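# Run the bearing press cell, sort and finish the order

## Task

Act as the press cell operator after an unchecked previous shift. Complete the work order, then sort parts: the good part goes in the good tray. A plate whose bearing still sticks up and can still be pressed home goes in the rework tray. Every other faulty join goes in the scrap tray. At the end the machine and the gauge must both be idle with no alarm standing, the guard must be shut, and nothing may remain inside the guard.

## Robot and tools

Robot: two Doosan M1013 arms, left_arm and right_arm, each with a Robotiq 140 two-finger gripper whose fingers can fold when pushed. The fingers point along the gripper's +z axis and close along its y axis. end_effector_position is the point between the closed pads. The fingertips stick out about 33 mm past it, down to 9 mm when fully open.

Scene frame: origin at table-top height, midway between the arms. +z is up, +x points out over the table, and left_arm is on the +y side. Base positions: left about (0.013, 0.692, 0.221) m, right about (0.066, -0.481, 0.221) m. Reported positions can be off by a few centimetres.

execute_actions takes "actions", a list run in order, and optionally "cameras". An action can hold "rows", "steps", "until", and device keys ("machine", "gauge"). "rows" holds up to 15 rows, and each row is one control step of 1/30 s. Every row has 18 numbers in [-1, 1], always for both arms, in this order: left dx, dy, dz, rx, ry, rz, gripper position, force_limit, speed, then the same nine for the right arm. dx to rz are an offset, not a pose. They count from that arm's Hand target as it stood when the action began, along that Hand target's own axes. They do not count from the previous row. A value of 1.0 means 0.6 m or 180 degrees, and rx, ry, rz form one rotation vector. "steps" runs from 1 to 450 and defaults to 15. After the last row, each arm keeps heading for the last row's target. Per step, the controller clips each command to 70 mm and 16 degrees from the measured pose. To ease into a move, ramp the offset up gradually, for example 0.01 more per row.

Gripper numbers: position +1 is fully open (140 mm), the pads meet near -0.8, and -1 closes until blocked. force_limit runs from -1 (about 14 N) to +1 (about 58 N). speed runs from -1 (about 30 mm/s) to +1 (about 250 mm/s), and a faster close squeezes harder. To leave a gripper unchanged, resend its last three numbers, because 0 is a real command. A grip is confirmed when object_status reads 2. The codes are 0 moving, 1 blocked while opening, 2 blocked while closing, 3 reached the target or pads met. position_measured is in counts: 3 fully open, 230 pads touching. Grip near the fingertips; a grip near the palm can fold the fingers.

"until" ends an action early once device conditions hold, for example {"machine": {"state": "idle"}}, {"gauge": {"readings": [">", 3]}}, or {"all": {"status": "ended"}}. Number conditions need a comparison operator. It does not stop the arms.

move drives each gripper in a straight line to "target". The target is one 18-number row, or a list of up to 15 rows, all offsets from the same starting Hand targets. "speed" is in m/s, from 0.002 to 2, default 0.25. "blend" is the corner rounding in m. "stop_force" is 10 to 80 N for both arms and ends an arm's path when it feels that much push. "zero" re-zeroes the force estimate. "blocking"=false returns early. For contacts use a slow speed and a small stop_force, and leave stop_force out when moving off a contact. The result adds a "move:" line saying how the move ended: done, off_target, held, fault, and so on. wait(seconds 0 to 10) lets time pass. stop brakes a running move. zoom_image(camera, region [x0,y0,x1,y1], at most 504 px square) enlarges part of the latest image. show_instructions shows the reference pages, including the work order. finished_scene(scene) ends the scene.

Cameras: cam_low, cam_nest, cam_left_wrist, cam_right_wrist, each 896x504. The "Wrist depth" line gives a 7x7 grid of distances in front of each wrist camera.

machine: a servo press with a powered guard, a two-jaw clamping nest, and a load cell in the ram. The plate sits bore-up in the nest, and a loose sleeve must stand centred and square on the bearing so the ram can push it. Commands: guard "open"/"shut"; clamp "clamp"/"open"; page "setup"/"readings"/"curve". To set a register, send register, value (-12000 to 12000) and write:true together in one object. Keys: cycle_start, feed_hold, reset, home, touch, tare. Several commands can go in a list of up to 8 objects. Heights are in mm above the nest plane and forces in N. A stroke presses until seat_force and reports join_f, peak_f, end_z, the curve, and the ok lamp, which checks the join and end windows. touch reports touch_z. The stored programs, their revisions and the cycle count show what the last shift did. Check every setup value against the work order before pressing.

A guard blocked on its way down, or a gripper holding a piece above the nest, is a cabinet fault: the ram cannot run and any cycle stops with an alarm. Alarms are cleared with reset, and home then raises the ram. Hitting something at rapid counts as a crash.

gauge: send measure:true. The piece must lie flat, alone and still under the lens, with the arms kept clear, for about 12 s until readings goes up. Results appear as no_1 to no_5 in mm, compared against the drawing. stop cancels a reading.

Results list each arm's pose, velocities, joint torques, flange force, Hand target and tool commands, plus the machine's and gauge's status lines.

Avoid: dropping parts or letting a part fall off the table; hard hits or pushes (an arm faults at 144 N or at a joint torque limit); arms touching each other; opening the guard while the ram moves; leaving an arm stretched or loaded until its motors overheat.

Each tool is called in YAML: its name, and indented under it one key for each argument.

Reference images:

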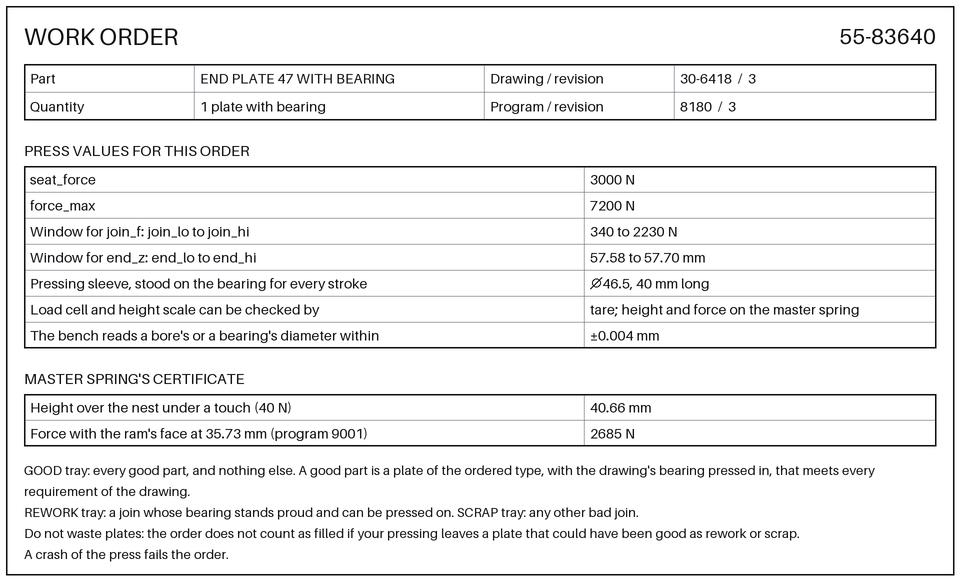

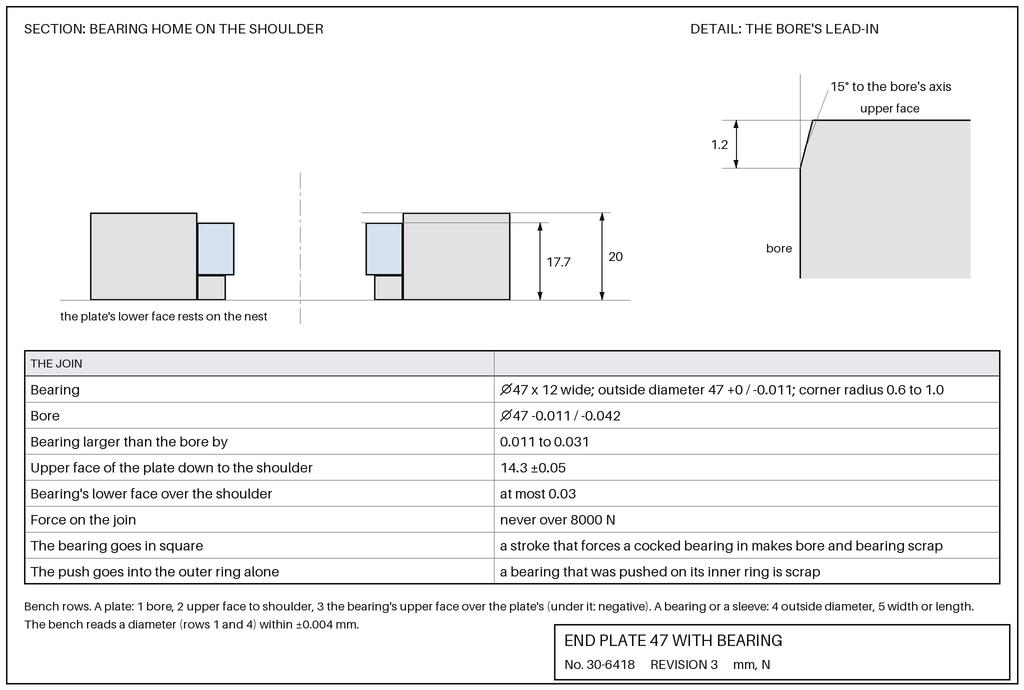

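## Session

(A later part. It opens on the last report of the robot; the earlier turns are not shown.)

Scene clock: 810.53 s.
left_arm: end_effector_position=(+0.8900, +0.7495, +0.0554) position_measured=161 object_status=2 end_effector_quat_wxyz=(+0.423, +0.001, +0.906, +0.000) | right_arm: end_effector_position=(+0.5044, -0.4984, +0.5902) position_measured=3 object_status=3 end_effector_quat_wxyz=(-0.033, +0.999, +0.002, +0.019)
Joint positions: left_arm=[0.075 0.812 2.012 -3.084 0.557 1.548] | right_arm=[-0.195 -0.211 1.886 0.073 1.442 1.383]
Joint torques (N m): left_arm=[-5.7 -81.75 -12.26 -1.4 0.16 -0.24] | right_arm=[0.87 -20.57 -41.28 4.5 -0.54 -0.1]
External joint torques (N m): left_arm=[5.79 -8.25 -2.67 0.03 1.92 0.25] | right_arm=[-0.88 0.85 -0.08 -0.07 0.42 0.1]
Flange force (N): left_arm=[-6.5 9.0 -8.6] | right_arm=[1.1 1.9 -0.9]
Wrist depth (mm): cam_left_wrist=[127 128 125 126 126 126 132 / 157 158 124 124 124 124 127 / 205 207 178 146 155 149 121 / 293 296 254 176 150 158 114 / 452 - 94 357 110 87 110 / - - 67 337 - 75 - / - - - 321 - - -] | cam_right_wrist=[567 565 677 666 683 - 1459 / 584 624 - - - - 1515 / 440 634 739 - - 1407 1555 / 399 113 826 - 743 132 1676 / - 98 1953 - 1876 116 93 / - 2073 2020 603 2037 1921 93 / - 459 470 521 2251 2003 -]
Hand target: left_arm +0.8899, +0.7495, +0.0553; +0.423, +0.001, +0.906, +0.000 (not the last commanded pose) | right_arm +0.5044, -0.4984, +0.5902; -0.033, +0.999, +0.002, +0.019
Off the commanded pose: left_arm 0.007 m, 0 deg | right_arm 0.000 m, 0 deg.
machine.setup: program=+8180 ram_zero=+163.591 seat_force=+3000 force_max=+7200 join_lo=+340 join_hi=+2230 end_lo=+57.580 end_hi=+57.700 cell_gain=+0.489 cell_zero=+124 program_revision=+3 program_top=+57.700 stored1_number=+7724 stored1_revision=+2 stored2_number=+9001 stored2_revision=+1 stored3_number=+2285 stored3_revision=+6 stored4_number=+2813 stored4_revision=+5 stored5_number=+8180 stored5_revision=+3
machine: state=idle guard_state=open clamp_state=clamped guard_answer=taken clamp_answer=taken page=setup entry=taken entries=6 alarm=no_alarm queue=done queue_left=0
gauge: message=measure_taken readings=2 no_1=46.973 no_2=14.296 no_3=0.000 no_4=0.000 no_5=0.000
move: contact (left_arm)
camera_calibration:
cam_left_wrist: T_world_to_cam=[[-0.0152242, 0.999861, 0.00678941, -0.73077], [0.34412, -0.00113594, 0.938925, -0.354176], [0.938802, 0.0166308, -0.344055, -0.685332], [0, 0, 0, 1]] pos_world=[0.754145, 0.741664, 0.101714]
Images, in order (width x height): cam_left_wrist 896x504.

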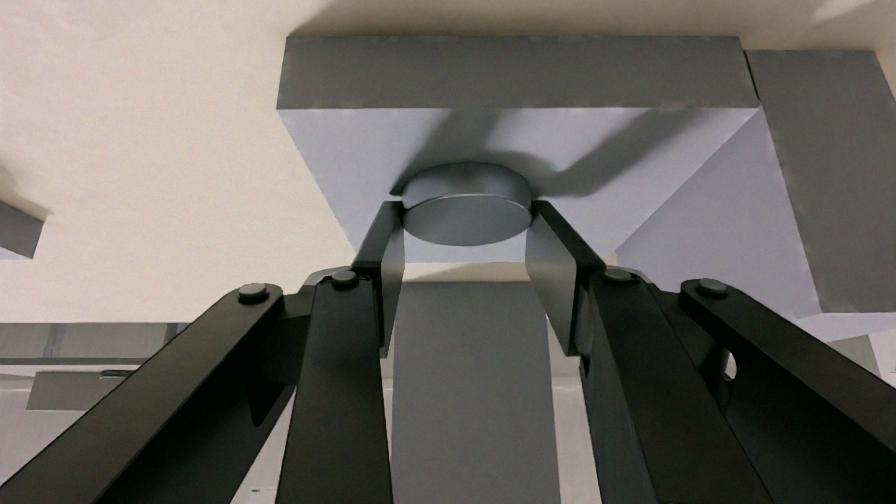

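execute_actions:
  actions:
    - {"rows":[[0,0,0,0,0,0,0.2,-0.3,-1,0,0,0,0,0,0,1,1,1]],"steps":40}

move:
  target:
    - [0,0,-0.25,0,0,0,0.2,-0.3,-1,0,0,0,0,0,0,1,1,1]
    - [0.030,-0.333,-0.611,0,0,0,0.2,-0.3,-1,0,0,0,0,0,0,1,1,1]
  speed: [0.1,0.3]
  blend: [0.02,0]

execute_actions:
  actions:
    - {"gauge":{"measure":true},"steps":450,"until":{"gauge":{"readings":[">",2]}}}
  cameras: ["cam_left_wrist"]

Scene clock: 818.07 s.
left_arm: end_effector_position=(+0.8899, +0.7495, +0.0553) position_measured=104 object_status=3 end_effector_quat_wxyz=(+0.423, +0.001, +0.906, +0.000) | right_arm: end_effector_position=(+0.5044, -0.4984, +0.5902) position_measured=3 object_status=3 end_effector_quat_wxyz=(-0.033, +0.999, +0.002, +0.019)
Joint positions: left_arm=[0.075 0.812 2.012 -3.084 0.557 1.548] | right_arm=[-0.195 -0.211 1.886 0.073 1.442 1.383]
Joint torques (N m): left_arm=[-5.3 -90.43 -15.52 -1.47 2.57 -0.23] | right_arm=[0.59 -20.66 -41.3 4.51 -0.5 -0.09]
External joint torques (N m): left_arm=[5.56 0.67 0.36 0.08 -0.48 0.23] | right_arm=[-0.65 1.1 0.03 -0.1 0.38 0.08]
Flange force (N): left_arm=[0.3 8.9 0.2] | right_arm=[1.4 1.5 -0.5]
Wrist depth (mm): cam_left_wrist=[127 128 126 126 126 126 133 / 156 158 124 124 124 124 128 / 217 205 156 146 153 148 121 / 292 272 141 208 193 138 114 / - 88 104 353 353 94 87 / - - 2932 338 342 - 77 / - - - 321 322 - 72] | cam_right_wrist=[556 588 675 687 632 - 1450 / 332 622 729 687 697 1415 1515 / 471 604 785 - 714 1505 1597 / 409 122 736 - 743 132 1700 / - 105 1937 - 1906 124 93 / - 2110 2129 601 1969 1891 93 / - 458 474 521 2091 2073 -]
Hand target: left_arm +0.8899, +0.7495, +0.0553; +0.423, +0.001, +0.906, +0.000 | right_arm +0.5044, -0.4984, +0.5902; -0.033, +0.999, +0.002, +0.019
Off the commanded pose: left_arm 0.000 m, 0 deg | right_arm 0.000 m, 0 deg.
machine.setup: program=+8180 ram_zero=+163.591 seat_force=+3000 force_max=+7200 join_lo=+340 join_hi=+2230 end_lo=+57.580 end_hi=+57.700 cell_gain=+0.489 cell_zero=+124 program_revision=+3 program_top=+57.700 stored1_number=+7724 stored1_revision=+2 stored2_number=+9001 stored2_revision=+1 stored3_number=+2285 stored3_revision=+6 stored4_number=+2813 stored4_revision=+5 stored5_number=+8180 stored5_revision=+3
machine: state=idle guard_state=open clamp_state=clamped guard_answer=taken clamp_answer=taken page=setup entry=taken entries=6 alarm=no_alarm queue=done queue_left=0
gauge: message=measure_taken readings=2 no_1=46.973 no_2=14.296 no_3=0.000 no_4=0.000 no_5=0.000

Scene clock: 821.43 s.
left_arm: end_effector_position=(+0.5969, +0.5503, +0.2769) position_measured=104 object_status=3 end_effector_quat_wxyz=(+0.423, +0.001, +0.906, +0.000) | right_arm: end_effector_position=(+0.5044, -0.4984, +0.5902) position_measured=3 object_status=3 end_effector_quat_wxyz=(-0.033, +0.999, +0.002, +0.019)
Joint positions: left_arm=[-0.464 0.159 2.501 -4.029 0.493 2.059] | right_arm=[-0.195 -0.211 1.886 0.073 1.442 1.383]
Joint torques (N m): left_arm=[-5.38 -41.04 -24.78 -0.81 2.31 -0.48] | right_arm=[0.82 -20.68 -41.35 4.5 -0.48 -0.12]
External joint torques (N m): left_arm=[5.51 0.4 0.46 -0.01 -0.45 0.49] | right_arm=[-0.72 0.79 -0.12 -0.06 0.35 0.12]
Flange force (N): left_arm=[0.0 0.0 0.0] | right_arm=[1.1 1.5 -0.8]
Wrist depth (mm): cam_left_wrist=[388 382 393 393 408 410 409 / - - 461 530 481 481 1755 / 641 542 602 647 584 2444 2374 / 2769 - 141 3323 148 3237 3368 / - 88 119 - 133 94 87 / - - - - - - 77 / - - - 3665 - - 72] | cam_right_wrist=[564 555 - 691 647 651 1432 / 327 617 721 666 - 1630 1535 / 433 625 - - - 1641 1565 / 407 122 2091 807 727 132 1664 / - 105 1953 835 1861 123 93 / - 2110 2073 604 1969 1953 93 / - 462 478 513 2073 2110 -]
Hand target: left_arm +0.5969, +0.5503, +0.2769; +0.423, +0.001, +0.906, +0.000 | right_arm +0.5044, -0.4984, +0.5902; -0.033, +0.999, +0.002, +0.019
Off the commanded pose: left_arm 0.000 m, 0 deg | right_arm 0.000 m, 0 deg.
machine.setup: program=+8180 ram_zero=+163.591 seat_force=+3000 force_max=+7200 join_lo=+340 join_hi=+2230 end_lo=+57.580 end_hi=+57.700 cell_gain=+0.489 cell_zero=+124 program_revision=+3 program_top=+57.700 stored1_number=+7724 stored1_revision=+2 stored2_number=+9001 stored2_revision=+1 stored3_number=+2285 stored3_revision=+6 stored4_number=+2813 stored4_revision=+5 stored5_number=+8180 stored5_revision=+3
machine: state=idle guard_state=open clamp_state=clamped guard_answer=taken clamp_answer=taken page=setup entry=taken entries=6 alarm=no_alarm queue=done queue_left=0
gauge: message=measure_taken readings=2 no_1=46.973 no_2=14.296 no_3=0.000 no_4=0.000 no_5=0.000
move: done

Scene clock: 833.63 s.
left_arm: end_effector_position=(+0.5969, +0.5503, +0.2769) position_measured=104 object_status=3 end_effector_quat_wxyz=(+0.423, +0.001, +0.906, +0.000) | right_arm: end_effector_position=(+0.5044, -0.4984, +0.5902) position_measured=3 object_status=3 end_effector_quat_wxyz=(-0.033, +0.999, +0.002, +0.019)
Joint positions: left_arm=[-0.464 0.158 2.501 -4.029 0.493 2.059] | right_arm=[-0.195 -0.211 1.886 0.073 1.442 1.383]
Joint torques (N m): left_arm=[-5.43 -41.21 -24.69 -0.91 2.29 -0.25] | right_arm=[0.63 -20.6 -41.26 4.52 -0.52 -0.08]
External joint torques (N m): left_arm=[5.51 0.87 0.52 0.09 -0.45 0.25] | right_arm=[-0.6 0.86 -0.14 -0.09 0.4 0.08]
Flange force (N): left_arm=[0.0 0.0 0.0] | right_arm=[1.3 1.4 -0.9]
Wrist depth (mm): cam_left_wrist=[388 405 394 405 425 417 411 / 490 496 482 463 477 477 1743 / 641 580 588 - 677 2492 2518 / 3462 3237 141 3280 150 3155 3116 / - 88 120 4451 134 94 82 / - - - 3116 - - 77 / - - - 3237 - - 72] | cam_right_wrist=[569 594 669 - - 655 1505 / 320 598 695 664 - 1382 1565 / 433 565 838 - - 1921 1586 / 410 122 788 - - 132 1664 / - 105 1906 - 1832 116 93 / - 2168 2129 609 1921 1921 93 / - 461 479 513 2003 2020 -]
Hand target: left_arm +0.5969, +0.5503, +0.2769; +0.423, +0.001, +0.906, +0.000 | right_arm +0.5044, -0.4984, +0.5902; -0.033, +0.999, +0.002, +0.019
Tool commands: left_gripper/position=+0.2 left_gripper/force_limit=-0.3 left_gripper/speed=-1.0 right_gripper/position=+1.0 right_gripper/force_limit=+1.0 right_gripper/speed=+1.0
Off the commanded pose: left_arm 0.000 m, 0 deg | right_arm 0.000 m, 0 deg.
machine.setup: program=+8180 ram_zero=+163.591 seat_force=+3000 force_max=+7200 join_lo=+340 join_hi=+2230 end_lo=+57.580 end_hi=+57.700 cell_gain=+0.489 cell_zero=+124 program_revision=+3 program_top=+57.700 stored1_number=+7724 stored1_revision=+2 stored2_number=+9001 stored2_revision=+1 stored3_number=+2285 stored3_revision=+6 stored4_number=+2813 stored4_revision=+5 stored5_number=+8180 stored5_revision=+3
machine: state=idle guard_state=open clamp_state=clamped guard_answer=taken clamp_answer=taken page=setup entry=taken entries=6 alarm=no_alarm queue=done queue_left=0
gauge: message=measure_taken readings=3 no_1=0.000 no_2=0.000 no_3=0.000 no_4=46.994 no_5=12.005
camera_calibration:
cam_left_wrist: T_world_to_cam=[[-0.0152234, 0.999861, 0.00679054, -0.537565], [0.344208, -0.00113573, 0.938893, -0.461637], [0.93877, 0.0166305, -0.344143, -0.33057], [0, 0, 0, 1]] pos_world=[0.461045, 0.542464, 0.323314]
Images, in order (width x height): cam_left_wrist 896x504.

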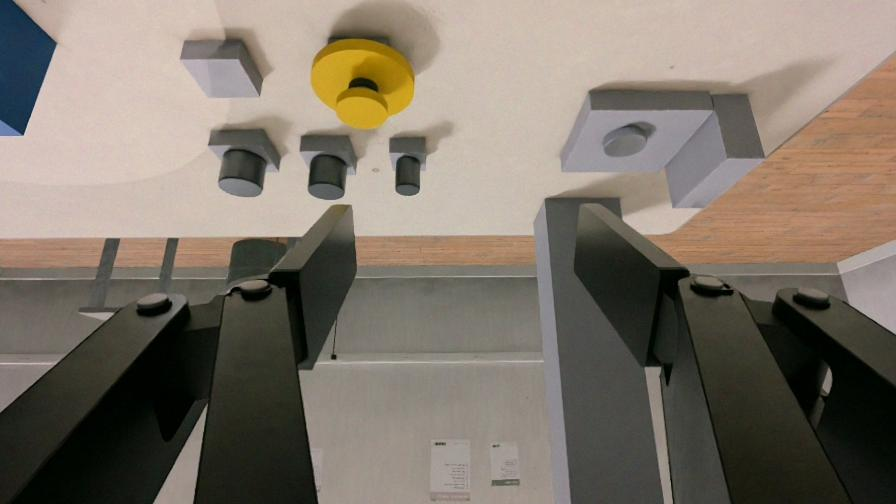

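move:
  target:
    - [-0.0312,0.332,0.4115,0,0,0,0.2,-0.3,-1,0,0,0,0,0,0,1,1,1]
    - [-0.0313,0.332,0.6117,0,0,0,0.2,-0.3,-1,0,0,0,0,0,0,1,1,1]
  speed: [0.3,0.1]
  blend: [0.02,0]

execute_actions:
  actions:
    - {"rows":[[0,0,0,0,0,0,-1,-0.3,-1,0,0,0,0,0,0,1,1,1]],"steps":100}
  cameras: ["cam_left_wrist"]

Scene clock: 847.40 s.
left_arm: end_effector_position=(+0.8907, +0.7489, +0.0557) position_measured=104 object_status=3 end_effector_quat_wxyz=(+0.423, +0.001, +0.906, +0.000) | right_arm: end_effector_position=(+0.5044, -0.4984, +0.5902) position_measured=3 object_status=3 end_effector_quat_wxyz=(-0.033, +0.999, +0.002, +0.019)
Joint positions: left_arm=[0.074 0.812 2.011 -3.086 0.555 1.548] | right_arm=[-0.195 -0.211 1.886 0.073 1.442 1.383]
Joint torques (N m): left_arm=[-5.5 -91.56 -16.35 -1.48 2.53 -0.25] | right_arm=[0.83 -20.47 -41.27 4.52 -0.53 -0.11]
External joint torques (N m): left_arm=[5.79 1.38 1.33 0.11 -0.46 0.26] | right_arm=[-0.84 0.69 -0.17 -0.08 0.4 0.11]
Flange force (N): left_arm=[2.0 9.1 -0.4] | right_arm=[0.9 1.8 -1.0]
Wrist depth (mm): cam_left_wrist=[127 128 124 125 125 125 132 / 157 158 123 123 123 123 127 / 205 206 178 145 159 150 120 / 295 273 141 208 170 130 115 / - 88 119 357 347 88 87 / - - - 336 - - 77 / - - - 321 320 - 72] | cam_right_wrist=[568 564 - 687 - 614 1407 / 334 644 - 725 - - 1535 / 436 614 - 723 757 1861 1586 / 395 122 1986 - 801 133 1653 / - 105 1937 953 1804 123 93 / - 2168 2110 603 1986 1906 93 / - 457 479 515 2037 2110 -]
Hand target: left_arm +0.8908, +0.7489, +0.0557; +0.423, +0.001, +0.906, +0.000 | right_arm +0.5044, -0.4984, +0.5902; -0.033, +0.999, +0.002, +0.019
Off the commanded pose: left_arm 0.000 m, 0 deg | right_arm 0.000 m, 0 deg.
machine.setup: program=+8180 ram_zero=+163.591 seat_force=+3000 force_max=+7200 join_lo=+340 join_hi=+2230 end_lo=+57.580 end_hi=+57.700 cell_gain=+0.489 cell_zero=+124 program_revision=+3 program_top=+57.700 stored1_number=+7724 stored1_revision=+2 stored2_number=+9001 stored2_revision=+1 stored3_number=+2285 stored3_revision=+6 stored4_number=+2813 stored4_revision=+5 stored5_number=+8180 stored5_revision=+3
machine: state=idle guard_state=open clamp_state=clamped guard_answer=taken clamp_answer=taken page=setup entry=taken entries=6 alarm=no_alarm queue=done queue_left=0
gauge: message=measure_taken readings=3 no_1=0.000 no_2=0.000 no_3=0.000 no_4=46.994 no_5=12.005
move: done

Scene clock: 850.93 s.
left_arm: end_effector_position=(+0.8908, +0.7489, +0.0557) position_measured=161 object_status=2 end_effector_quat_wxyz=(+0.423, +0.001, +0.906, +0.000) | right_arm: end_effector_position=(+0.5044, -0.4984, +0.5902) position_measured=3 object_status=3 end_effector_quat_wxyz=(-0.033, +0.999, +0.002, +0.019)
Joint positions: left_arm=[0.074 0.812 2.011 -3.086 0.555 1.548] | right_arm=[-0.195 -0.211 1.886 0.073 1.442 1.383]
Joint torques (N m): left_arm=[-5.47 -86.58 -15.04 -1.49 1.65 -0.23] | right_arm=[0.55 -20.55 -41.31 4.5 -0.52 -0.08]
External joint torques (N m): left_arm=[5.74 -3.56 -0.03 0.1 0.43 0.23] | right_arm=[-0.56 0.81 -0.04 -0.08 0.4 0.08]
Flange force (N): left_arm=[-2.3 9.0 -5.7] | right_arm=[1.1 1.3 -0.7]
Wrist depth (mm): cam_left_wrist=[127 128 124 124 125 125 132 / 157 158 123 123 123 123 128 / 218 219 179 145 158 142 - / 272 296 139 227 150 138 113 / - - 94 359 110 87 116 / - 74 67 335 - 75 - / - - - 320 - - -] | cam_right_wrist=[564 586 681 683 708 647 1441 / 622 606 - 691 695 1450 1515 / 466 630 750 - 721 1432 1576 / 410 122 777 - 796 133 1641 / - 105 1986 912 1861 123 93 / - 2055 2148 585 1969 1937 93 / - 456 480 512 2037 1969 -]
Hand target: left_arm +0.8908, +0.7489, +0.0557; +0.423, +0.001, +0.906, +0.000 | right_arm +0.5044, -0.4984, +0.5902; -0.033, +0.999, +0.002, +0.019
Off the commanded pose: left_arm 0.000 m, 0 deg | right_arm 0.000 m, 0 deg.
machine.setup: program=+8180 ram_zero=+163.591 seat_force=+3000 force_max=+7200 join_lo=+340 join_hi=+2230 end_lo=+57.580 end_hi=+57.700 cell_gain=+0.489 cell_zero=+124 program_revision=+3 program_top=+57.700 stored1_number=+7724 stored1_revision=+2 stored2_number=+9001 stored2_revision=+1 stored3_number=+2285 stored3_revision=+6 stored4_number=+2813 stored4_revision=+5 stored5_number=+8180 stored5_revision=+3
machine: state=idle guard_state=open clamp_state=clamped guard_answer=taken clamp_answer=taken page=setup entry=taken entries=6 alarm=no_alarm queue=done queue_left=0
gauge: message=measure_taken readings=3 no_1=0.000 no_2=0.000 no_3=0.000 no_4=46.994 no_5=12.005
camera_calibration:
cam_left_wrist: T_world_to_cam=[[-0.0152234, 0.999861, 0.00679054, -0.730161], [0.344208, -0.00113573, 0.938893, -0.354797], [0.93877, 0.0166305, -0.344143, -0.685937], [0, 0, 0, 1]] pos_world=[0.754945, 0.741064, 0.102014]
Images, in order (width x height): cam_left_wrist 896x504.

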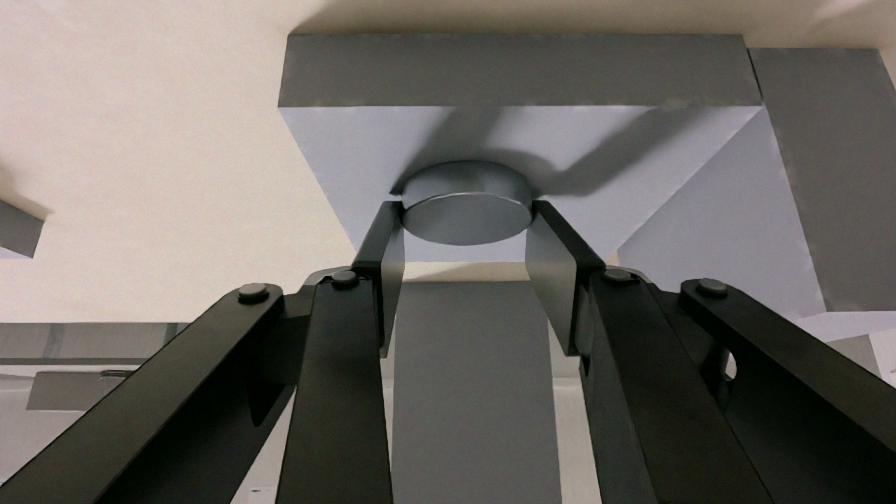

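move:
  target:
    - [0,0,-0.25,0,0,0,-1,-0.3,-1,0,0,0,0,0,0,1,1,1]
    - [-0.0283,-0.2482,-0.5477,0,0,0,-1,-0.3,-1,0,0,0,0,0,0,1,1,1]
    - [0.0493,-0.6532,-0.5887,0.383,0,0.3215,-1,-0.3,-1,0,0,0,0,0,0,1,1,1]
  speed: [0.12,0.3,0.3]
  blend: [0.02,0.05,0]

Scene clock: 873.23 s.
left_arm: end_effector_position=(+0.6001, +0.3576, +0.2598) position_measured=161 object_status=2 end_effector_quat_wxyz=(+0.299, +0.642, +0.640, -0.299) | right_arm: end_effector_position=(+0.5044, -0.4984, +0.5902) position_measured=3 object_status=3 end_effector_quat_wxyz=(-0.033, +0.999, +0.002, +0.019)
Joint positions: left_arm=[-0.156 0.453 2.077 -1.25 0.914 0.78] | right_arm=[-0.195 -0.211 1.886 0.073 1.442 1.383]
Joint torques (N m): left_arm=[-5.15 -67.69 -22.54 -0.49 2.38 -0.16] | right_arm=[0.87 -20.6 -41.26 4.49 -0.53 -0.11]
External joint torques (N m): left_arm=[5.16 1.58 1.42 0.1 -0.93 0.16] | right_arm=[-1.01 1.05 0.01 -0.07 0.41 0.1]
Flange force (N): left_arm=[8.0 0.1 -3.9] | right_arm=[1.2 2.3 -0.7]
Wrist depth (mm): cam_left_wrist=[370 391 384 384 385 388 384 / 1860 369 377 368 369 452 - / 2351 389 413 151 398 628 654 / 3280 - - 176 126 - 3956 / 3323 - 94 3237 113 87 2739 / - 74 67 446 - 75 - / - - - 429 - - -] | cam_right_wrist=[572 565 687 - - 651 1441 / 582 639 - 710 - 1525 1505 / 469 - - 734 - 1738 1576 / 408 113 2514 777 - 132 1653 / - 105 1937 - 1861 123 93 / - 2091 2055 614 1937 2003 93 / - 458 477 516 2073 2055 -]
Hand target: left_arm +0.6001, +0.3576, +0.2598; +0.299, +0.642, +0.640, -0.299 | right_arm +0.5044, -0.4984, +0.5902; -0.033, +0.999, +0.002, +0.019
Off the commanded pose: left_arm 0.000 m, 0 deg | right_arm 0.000 m, 0 deg.
machine.setup: program=+8180 ram_zero=+163.591 seat_force=+3000 force_max=+7200 join_lo=+340 join_hi=+2230 end_lo=+57.580 end_hi=+57.700 cell_gain=+0.489 cell_zero=+124 program_revision=+3 program_top=+57.700 stored1_number=+7724 stored1_revision=+2 stored2_number=+9001 stored2_revision=+1 stored3_number=+2285 stored3_revision=+6 stored4_number=+2813 stored4_revision=+5 stored5_number=+8180 stored5_revision=+3
machine: state=idle guard_state=open clamp_state=clamped guard_answer=taken clamp_answer=taken page=setup entry=taken entries=6 alarm=no_alarm queue=done queue_left=0
gauge: message=measure_taken readings=3 no_1=0.000 no_2=0.000 no_3=0.000 no_4=46.994 no_5=12.005
move: done

move:
  target: [-0.258,0.0023,0.5013,0,0,0,-1,-0.3,-1,0,0,0,0,0,0,1,1,1]
  speed: 0.15
  cameras: ["cam_nest","cam_left_wrist"]

zoom_image:
  camera: "cam_nest"
  region: [310, 150, 570, 410]

Scene clock: 881.33 s.
left_arm: end_effector_position=(+0.6008, +0.0278, +0.1849) position_measured=161 object_status=2 end_effector_quat_wxyz=(+0.299, +0.642, +0.640, -0.299) | right_arm: end_effector_position=(+0.5044, -0.4984, +0.5902) position_measured=3 object_status=3 end_effector_quat_wxyz=(-0.033, +0.999, +0.002, +0.019)
Joint positions: left_arm=[-0.619 0.684 1.838 -1.582 0.653 0.712] | right_arm=[-0.195 -0.211 1.886 0.073 1.442 1.383]
Joint torques (N m): left_arm=[-4.88 -88.89 -22.63 -1.16 2.1 -0.19] | right_arm=[0.78 -20.62 -41.22 4.5 -0.53 -0.08]
External joint torques (N m): left_arm=[5.41 1.23 0.46 0.19 -0.76 0.19] | right_arm=[-0.75 0.88 -0.05 -0.09 0.41 0.08]
Flange force (N): left_arm=[5.0 4.5 -3.1] | right_arm=[1.1 1.7 -0.8]
Wrist depth (mm): cam_left_wrist=[158 164 165 124 148 167 167 / 172 195 195 144 158 205 206 / - 253 250 152 240 270 480 / - - 139 163 138 625 665 / 163 - 94 2186 110 87 3612 / - 74 67 - - 75 - / - - - 3462 - - -] | cam_right_wrist=[560 588 - - - 664 1432 / 328 - 701 750 - 681 1515 / 444 557 746 - - 1515 1586 / 409 122 770 775 804 133 1700 / - 105 2020 - 1891 124 93 / - 2073 2091 591 2003 1906 93 / - 462 476 516 2037 2073 -]
Hand target: left_arm +0.6008, +0.0277, +0.1849; +0.299, +0.642, +0.640, -0.299 | right_arm +0.5044, -0.4984, +0.5902; -0.033, +0.999, +0.002, +0.019
Off the commanded pose: left_arm 0.000 m, 0 deg | right_arm 0.000 m, 0 deg.
machine.setup: program=+8180 ram_zero=+163.591 seat_force=+3000 force_max=+7200 join_lo=+340 join_hi=+2230 end_lo=+57.580 end_hi=+57.700 cell_gain=+0.489 cell_zero=+124 program_revision=+3 program_top=+57.700 stored1_number=+7724 stored1_revision=+2 stored2_number=+9001 stored2_revision=+1 stored3_number=+2285 stored3_revision=+6 stored4_number=+2813 stored4_revision=+5 stored5_number=+8180 stored5_revision=+3
machine: state=idle guard_state=open clamp_state=clamped guard_answer=taken clamp_answer=taken page=setup entry=taken entries=6 alarm=no_alarm queue=done queue_left=0
gauge: message=measure_taken readings=3 no_1=0.000 no_2=0.000 no_3=0.000 no_4=46.994 no_5=12.005
move: done
camera_calibration:
cam_left_wrist: T_world_to_cam=[[0.999858, 0.015071, 0.00749981, -0.597081], [-0.00183609, -0.345224, 0.938518, -0.1596], [0.0167335, -0.938399, -0.345148, 0.223522], [0, 0, 0, 1]] pos_world=[0.592963, 0.163654, 0.231414]
Images, in order (width x height): cam_nest 896x504, cam_left_wrist 896x504.

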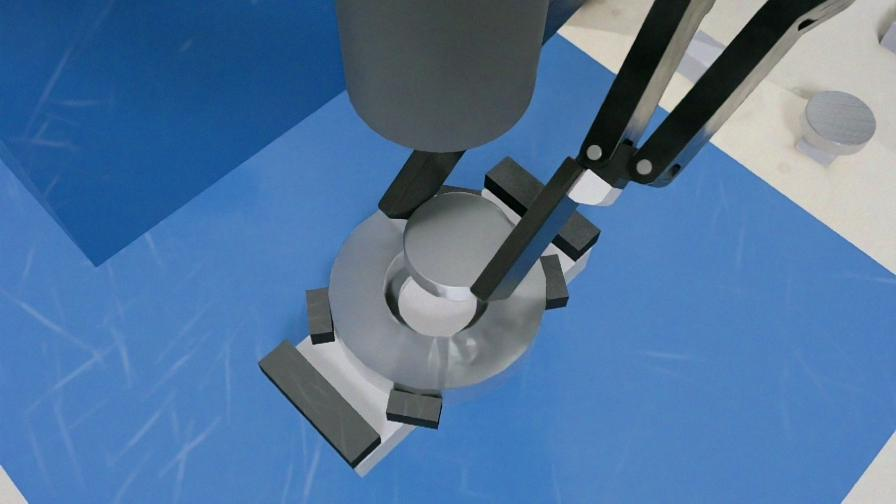

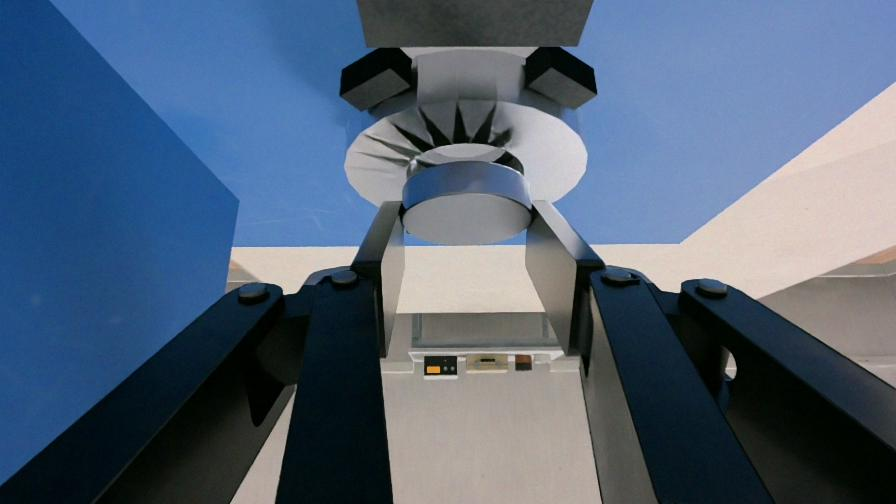

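Scaled by 1.938.

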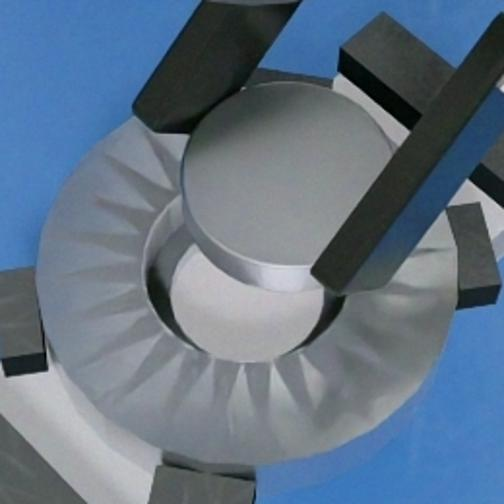

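move:
  target: [0.0031,0,0.0222,0,0,0,-1,-0.3,-1,0,0,0,0,0,0,1,1,1]
  speed: 0.05
  cameras: ["cam_nest","cam_left_wrist"]

zoom_image:
  camera: "cam_nest"
  region: [310, 150, 570, 410]

zoom_image:
  camera: "cam_left_wrist"
  region: [330, 80, 610, 280]

Scene clock: 907.47 s.
left_arm: end_effector_position=(+0.6008, +0.0188, +0.1750) position_measured=161 object_status=2 end_effector_quat_wxyz=(+0.299, +0.642, +0.640, -0.299) | right_arm: end_effector_position=(+0.5044, -0.4984, +0.5902) position_measured=3 object_status=3 end_effector_quat_wxyz=(-0.033, +0.999, +0.002, +0.019)
Joint positions: left_arm=[-0.629 0.703 1.828 -1.6 0.647 0.726] | right_arm=[-0.195 -0.211 1.886 0.073 1.442 1.383]
Joint torques (N m): left_arm=[-4.85 -90.07 -22.97 -1.23 1.94 -0.09] | right_arm=[0.72 -20.45 -41.31 4.53 -0.49 -0.09]
External joint torques (N m): left_arm=[5.55 0.98 1.11 0.25 -0.57 0.09] | right_arm=[-0.69 0.85 -0.04 -0.1 0.37 0.09]
Flange force (N): left_arm=[5.1 3.6 -4.4] | right_arm=[1.1 1.5 -0.7]
Wrist depth (mm): cam_left_wrist=[151 152 147 112 126 154 154 / 164 187 180 133 141 191 191 / - 230 232 148 167 250 428 / 164 218 300 163 150 331 675 / - 95 94 - 110 87 - / - 74 67 - - 75 - / - - - - - - -] | cam_right_wrist=[557 600 - - 656 - 1450 / 332 624 - - 693 - 1486 / 451 604 - - 746 2055 1608 / 405 122 2488 - - 132 1688 / - 105 2003 - 1861 124 93 / - 2148 2037 609 1906 1986 93 / - 460 476 509 2110 2003 -]
Hand target: left_arm +0.6008, +0.0187, +0.1749; +0.299, +0.642, +0.640, -0.299 | right_arm +0.5044, -0.4984, +0.5902; -0.033, +0.999, +0.002, +0.019
Off the commanded pose: left_arm 0.000 m, 0 deg | right_arm 0.000 m, 0 deg.
machine.setup: program=+8180 ram_zero=+163.591 seat_force=+3000 force_max=+7200 join_lo=+340 join_hi=+2230 end_lo=+57.580 end_hi=+57.700 cell_gain=+0.489 cell_zero=+124 program_revision=+3 program_top=+57.700 stored1_number=+7724 stored1_revision=+2 stored2_number=+9001 stored2_revision=+1 stored3_number=+2285 stored3_revision=+6 stored4_number=+2813 stored4_revision=+5 stored5_number=+8180 stored5_revision=+3
machine: state=idle guard_state=open clamp_state=clamped guard_answer=taken clamp_answer=taken page=setup entry=taken entries=6 alarm=no_alarm queue=done queue_left=0
gauge: message=measure_taken readings=3 no_1=0.000 no_2=0.000 no_3=0.000 no_4=46.994 no_5=12.005
move: done
camera_calibration:
cam_left_wrist: T_world_to_cam=[[0.999858, 0.015071, 0.00749981, -0.596869], [-0.00183609, -0.345224, 0.938518, -0.153356], [0.0167335, -0.938399, -0.345148, 0.211531], [0, 0, 0, 1]] pos_world=[0.592963, 0.154554, 0.221414]
Images, in order (width x height): cam_nest 896x504, cam_left_wrist 896x504.

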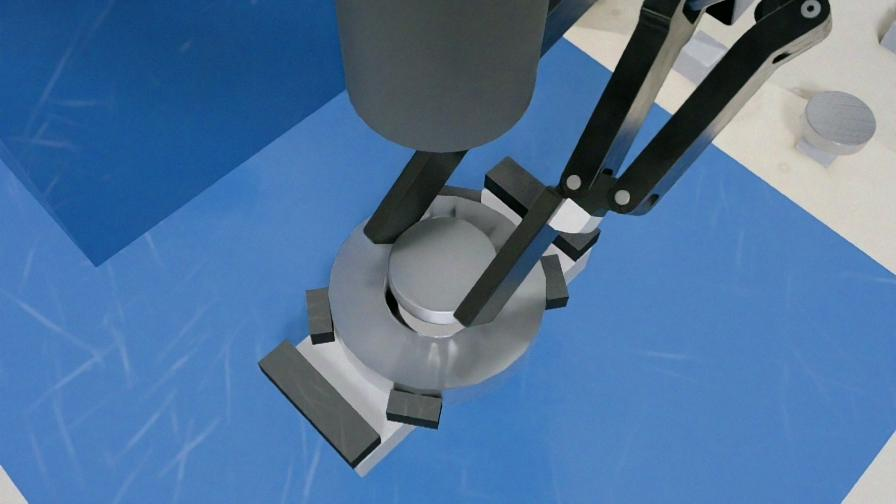

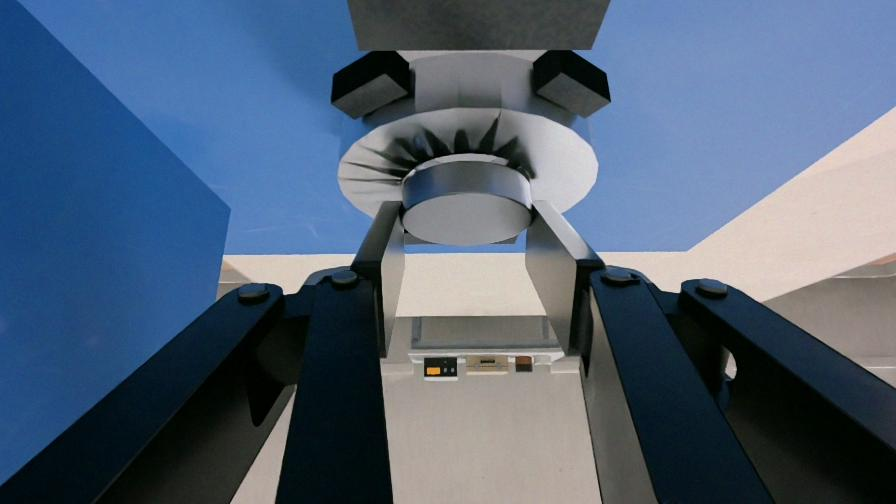

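Scaled by 1.938.

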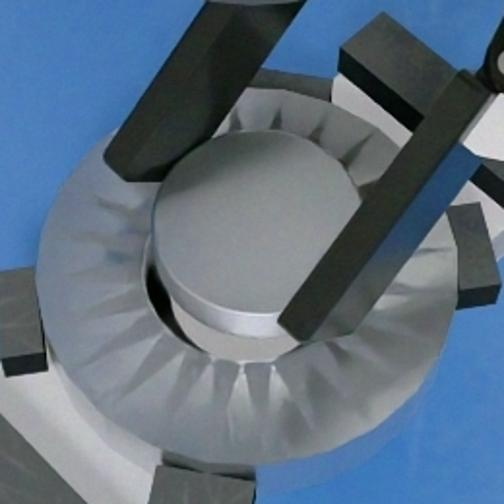

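Scaled by 1.800.

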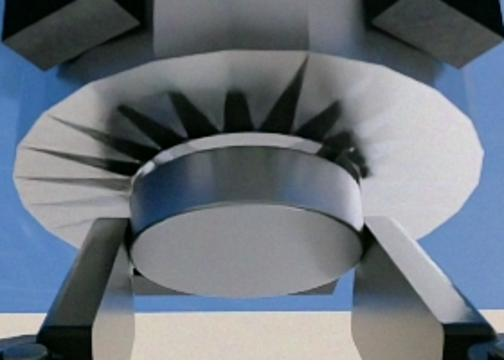

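move:
  target: [0.0025,0,0.0087,0,0,0,-1,-0.3,-1,0,0,0,0,0,0,1,1,1]
  speed: 0.03
  cameras: ["cam_nest","cam_left_wrist"]

zoom_image:
  camera: "cam_nest"
  region: [360, 190, 520, 350]

zoom_image:
  camera: "cam_left_wrist"
  region: [370, 110, 570, 270]

Scene clock: 925.47 s.
left_arm: end_effector_position=(+0.6008, +0.0157, +0.1705) position_measured=161 object_status=2 end_effector_quat_wxyz=(+0.299, +0.642, +0.640, -0.299) | right_arm: end_effector_position=(+0.5044, -0.4984, +0.5902) position_measured=3 object_status=3 end_effector_quat_wxyz=(-0.033, +0.999, +0.002, +0.019)
Joint positions: left_arm=[-0.632 0.711 1.824 -1.609 0.646 0.733] | right_arm=[-0.195 -0.211 1.886 0.073 1.442 1.383]
Joint torques (N m): left_arm=[-6.04 -88.06 -20.97 -1.05 1.82 0.05] | right_arm=[0.54 -20.46 -41.29 4.5 -0.51 -0.11]
External joint torques (N m): left_arm=[6.41 -1.69 -0.88 0.03 -0.43 -0.05] | right_arm=[-0.55 0.77 0.04 -0.08 0.39 0.11]
Flange force (N): left_arm=[2.2 5.7 -6.6] | right_arm=[0.9 1.1 -0.6]
Wrist depth (mm): cam_left_wrist=[145 146 147 106 111 154 154 / 164 181 173 127 132 184 184 / 172 221 211 144 168 241 442 / - - 288 176 150 549 3040 / 163 - 94 934 112 87 3835 / - 74 67 - - 75 - / - - - - - - -] | cam_right_wrist=[560 - - 624 - - 1468 / 578 629 701 718 689 1876 1477 / 470 600 683 - - 734 1630 / 407 122 1790 780 716 133 1641 / - 105 1937 - 1790 124 93 / - 2168 2091 601 1921 1891 93 / - 462 478 513 2073 2148 -]
Hand target: left_arm +0.6008, +0.0157, +0.1704; +0.299, +0.642, +0.640, -0.299 | right_arm +0.5044, -0.4984, +0.5902; -0.033, +0.999, +0.002, +0.019
Off the commanded pose: left_arm 0.000 m, 0 deg | right_arm 0.000 m, 0 deg.
machine.setup: program=+8180 ram_zero=+163.591 seat_force=+3000 force_max=+7200 join_lo=+340 join_hi=+2230 end_lo=+57.580 end_hi=+57.700 cell_gain=+0.489 cell_zero=+124 program_revision=+3 program_top=+57.700 stored1_number=+7724 stored1_revision=+2 stored2_number=+9001 stored2_revision=+1 stored3_number=+2285 stored3_revision=+6 stored4_number=+2813 stored4_revision=+5 stored5_number=+8180 stored5_revision=+3
machine: state=idle guard_state=open clamp_state=clamped guard_answer=taken clamp_answer=taken page=setup entry=taken entries=6 alarm=no_alarm queue=done queue_left=0
gauge: message=measure_taken readings=3 no_1=0.000 no_2=0.000 no_3=0.000 no_4=46.994 no_5=12.005
move: done
camera_calibration:
cam_left_wrist: T_world_to_cam=[[0.999858, 0.0150706, 0.00749875, -0.59679], [-0.00183581, -0.345192, 0.93853, -0.150176], [0.0167327, -0.938411, -0.345116, 0.207158], [0, 0, 0, 1]] pos_world=[0.592963, 0.151554, 0.216914]
Images, in order (width x height): cam_nest 896x504, cam_left_wrist 896x504.

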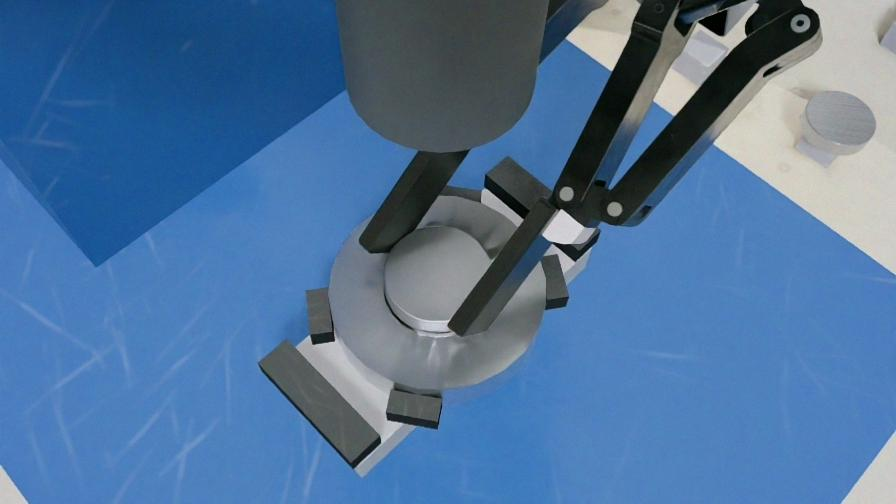

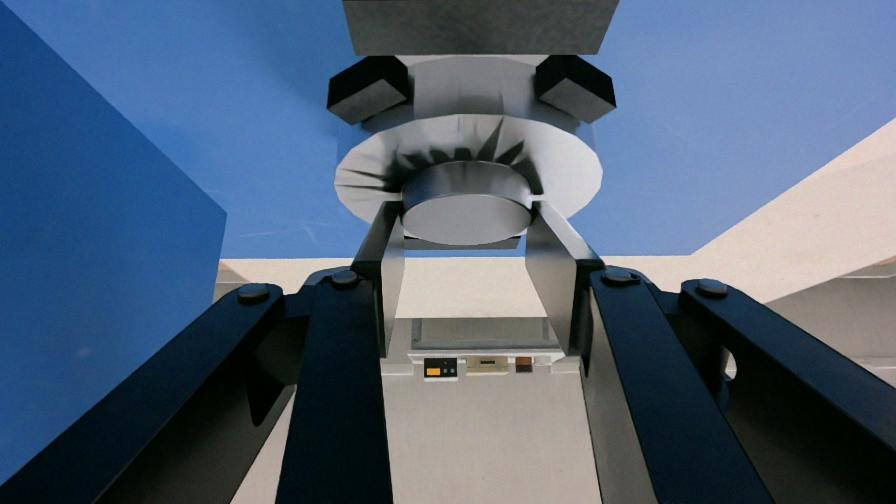

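Scaled by 3.150.

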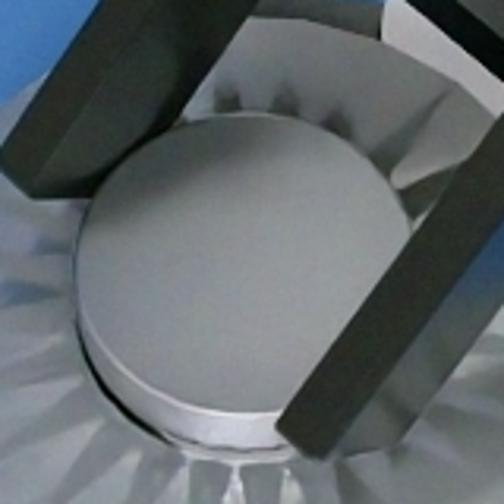

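Scaled by 2.520.

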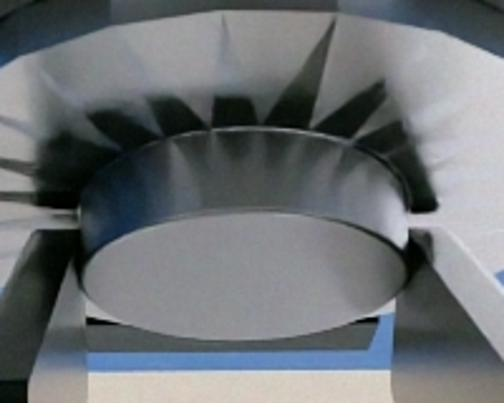

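move:
  target: [-0.0021,0,0,0,0,0,-1,-0.3,-1,0,0,0,0,0,0,1,1,1]
  speed: 0.02

move:
  target: [0.0102,0,0.0086,0,0,0,-1,-0.3,-1,0,0,0,0,0,0,1,1,1]
  speed: 0.006
  stop_force: 10
  cameras: ["cam_nest","cam_left_wrist"]

zoom_image:
  camera: "cam_nest"
  region: [360, 190, 520, 350]

zoom_image:
  camera: "cam_left_wrist"
  region: [370, 110, 570, 270]

Scene clock: 937.93 s.
left_arm: end_effector_position=(+0.6008, +0.0149, +0.1713) position_measured=161 object_status=2 end_effector_quat_wxyz=(+0.299, +0.642, +0.640, -0.299) | right_arm: end_effector_position=(+0.5044, -0.4984, +0.5902) position_measured=3 object_status=3 end_effector_quat_wxyz=(-0.033, +0.999, +0.002, +0.019)
Joint positions: left_arm=[-0.633 0.71 1.823 -1.607 0.645 0.73] | right_arm=[-0.195 -0.211 1.886 0.073 1.442 1.383]
Joint torques (N m): left_arm=[-5.06 -90.68 -22.87 -1.22 2 -0.25] | right_arm=[0.67 -20.45 -41.29 4.47 -0.52 -0.09]
External joint torques (N m): left_arm=[5.52 1.53 1.23 0.22 -0.62 0.25] | right_arm=[-0.65 0.61 -0.1 -0.04 0.4 0.08]
Flange force (N): left_arm=[6.0 3.5 -3.6] | right_arm=[0.8 1.4 -0.9]
Wrist depth (mm): cam_left_wrist=[147 147 143 107 123 155 149 / 166 182 175 126 131 184 185 / - 224 224 144 169 228 420 / - - 292 163 150 636 570 / - - 94 - 110 87 - / - 74 67 3237 - 75 - / - - - 3003 - - -] | cam_right_wrist=[561 588 - 658 666 611 1432 / 339 632 753 - 653 699 1505 / 469 660 708 - 705 1738 1586 / 410 122 804 - 793 133 1653 / - 105 1937 - 1846 123 93 / - 2073 2129 611 1953 2003 93 / - 462 476 515 2110 2091 -]
Hand target: left_arm +0.6008, +0.0149, +0.1713; +0.299, +0.642, +0.640, -0.299 | right_arm +0.5044, -0.4984, +0.5902; -0.033, +0.999, +0.002, +0.019
Off the commanded pose: left_arm 0.000 m, 0 deg | right_arm 0.000 m, 0 deg.
machine.setup: program=+8180 ram_zero=+163.591 seat_force=+3000 force_max=+7200 join_lo=+340 join_hi=+2230 end_lo=+57.580 end_hi=+57.700 cell_gain=+0.489 cell_zero=+124 program_revision=+3 program_top=+57.700 stored1_number=+7724 stored1_revision=+2 stored2_number=+9001 stored2_revision=+1 stored3_number=+2285 stored3_revision=+6 stored4_number=+2813 stored4_revision=+5 stored5_number=+8180 stored5_revision=+3
machine: state=idle guard_state=open clamp_state=clamped guard_answer=taken clamp_answer=taken page=setup entry=taken entries=6 alarm=no_alarm queue=done queue_left=0
gauge: message=measure_taken readings=3 no_1=0.000 no_2=0.000 no_3=0.000 no_4=46.994 no_5=12.005
move: done

Scene clock: 939.10 s.
left_arm: end_effector_position=(+0.6009, +0.0148, +0.1681) position_measured=161 object_status=2 end_effector_quat_wxyz=(+0.299, +0.642, +0.640, -0.299) | right_arm: end_effector_position=(+0.5044, -0.4984, +0.5902) position_measured=3 object_status=3 end_effector_quat_wxyz=(-0.033, +0.999, +0.002, +0.019)
Joint positions: left_arm=[-0.633 0.715 1.823 -1.613 0.645 0.737] | right_arm=[-0.195 -0.211 1.886 0.073 1.442 1.383]
Joint torques (N m): left_arm=[-15.17 -77.51 -15.16 0.66 2.61 -0.22] | right_arm=[0.56 -20.63 -41.23 4.5 -0.54 -0.11]
External joint torques (N m): left_arm=[15.34 -11.74 -6.36 -1.68 -1.22 0.22] | right_arm=[-0.55 0.94 0.02 -0.09 0.43 0.11]
Flange force (N): left_arm=[-0.3 10.9 -19.3] | right_arm=[1.2 1.2 -0.6]
Wrist depth (mm): cam_left_wrist=[143 143 144 107 108 151 146 / 164 178 163 126 128 180 180 / 172 218 218 144 155 236 417 / - - 284 170 150 576 3195 / 163 - 94 - 113 87 3612 / - 74 67 - - 75 - / - - - - - - -] | cam_right_wrist=[563 - - - - 627 1441 / 560 - 703 681 679 - 1565 / 467 634 - - 718 1818 1619 / 408 122 2037 - - 116 1700 / - 105 1969 - 1818 116 93 / - 2129 2110 598 1953 2129 93 / - 462 470 515 2037 2055 -]
Hand target: left_arm +0.6009, +0.0148, +0.1681; +0.299, +0.642, +0.640, -0.299 (not the last commanded pose) | right_arm +0.5044, -0.4984, +0.5902; -0.033, +0.999, +0.002, +0.019
Off the commanded pose: left_arm 0.005 m, 0 deg | right_arm 0.000 m, 0 deg.
machine.setup: program=+8180 ram_zero=+163.591 seat_force=+3000 force_max=+7200 join_lo=+340 join_hi=+2230 end_lo=+57.580 end_hi=+57.700 cell_gain=+0.489 cell_zero=+124 program_revision=+3 program_top=+57.700 stored1_number=+7724 stored1_revision=+2 stored2_number=+9001 stored2_revision=+1 stored3_number=+2285 stored3_revision=+6 stored4_number=+2813 stored4_revision=+5 stored5_number=+8180 stored5_revision=+3
machine: state=idle guard_state=open clamp_state=clamped guard_answer=taken clamp_answer=taken page=setup entry=taken entries=6 alarm=no_alarm queue=done queue_left=0
gauge: message=measure_taken readings=3 no_1=0.000 no_2=0.000 no_3=0.000 no_4=46.994 no_5=12.005
move: contact (left_arm)
camera_calibration:
cam_left_wrist: T_world_to_cam=[[0.999856, 0.0151308, 0.00762794, -0.596795], [-0.00193569, -0.345225, 0.938518, -0.148262], [0.0168339, -0.938398, -0.345146, 0.205465], [0, 0, 0, 1]] pos_world=[0.592963, 0.150654, 0.214614]
Images, in order (width x height): cam_nest 896x504, cam_left_wrist 896x504.

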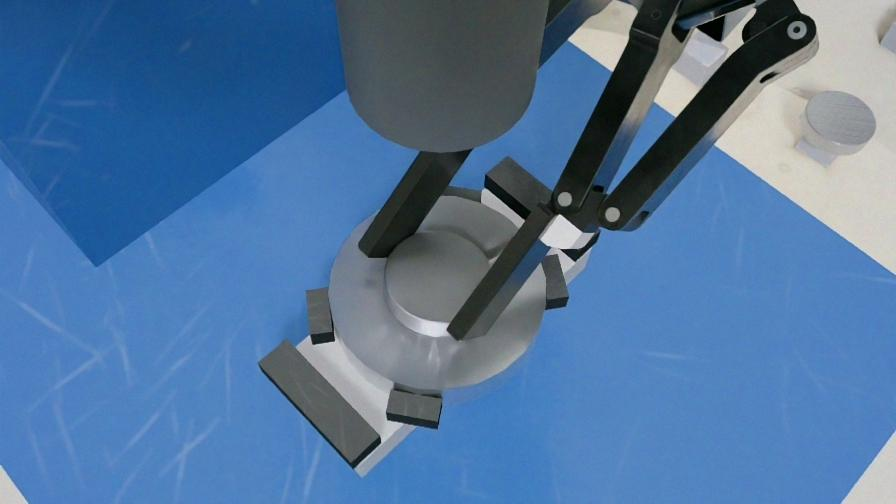

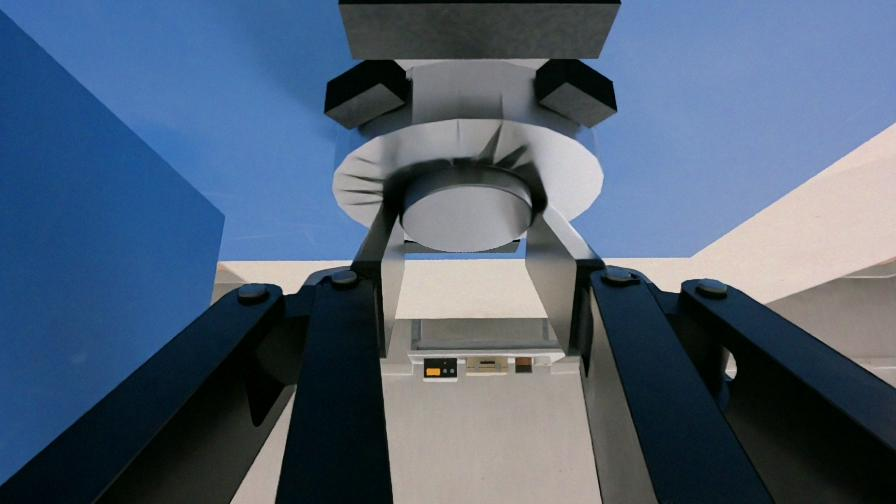

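Scaled by 3.150.

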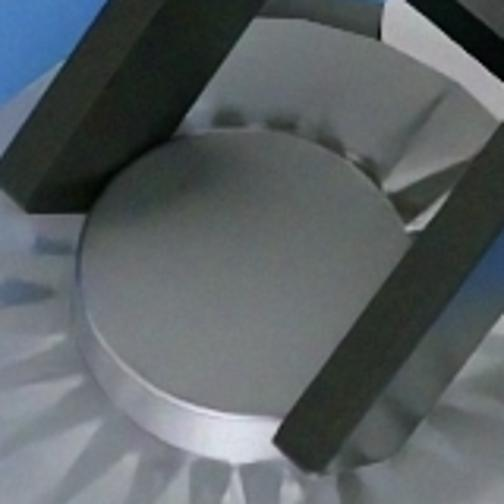

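Scaled by 2.520.

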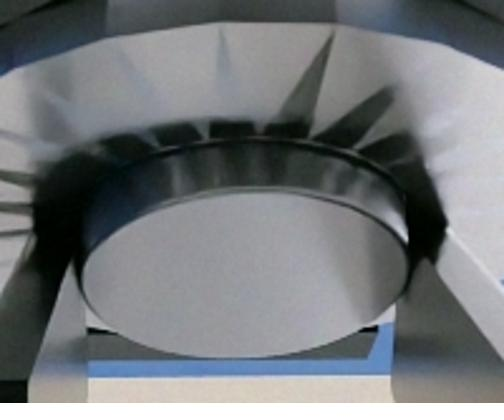

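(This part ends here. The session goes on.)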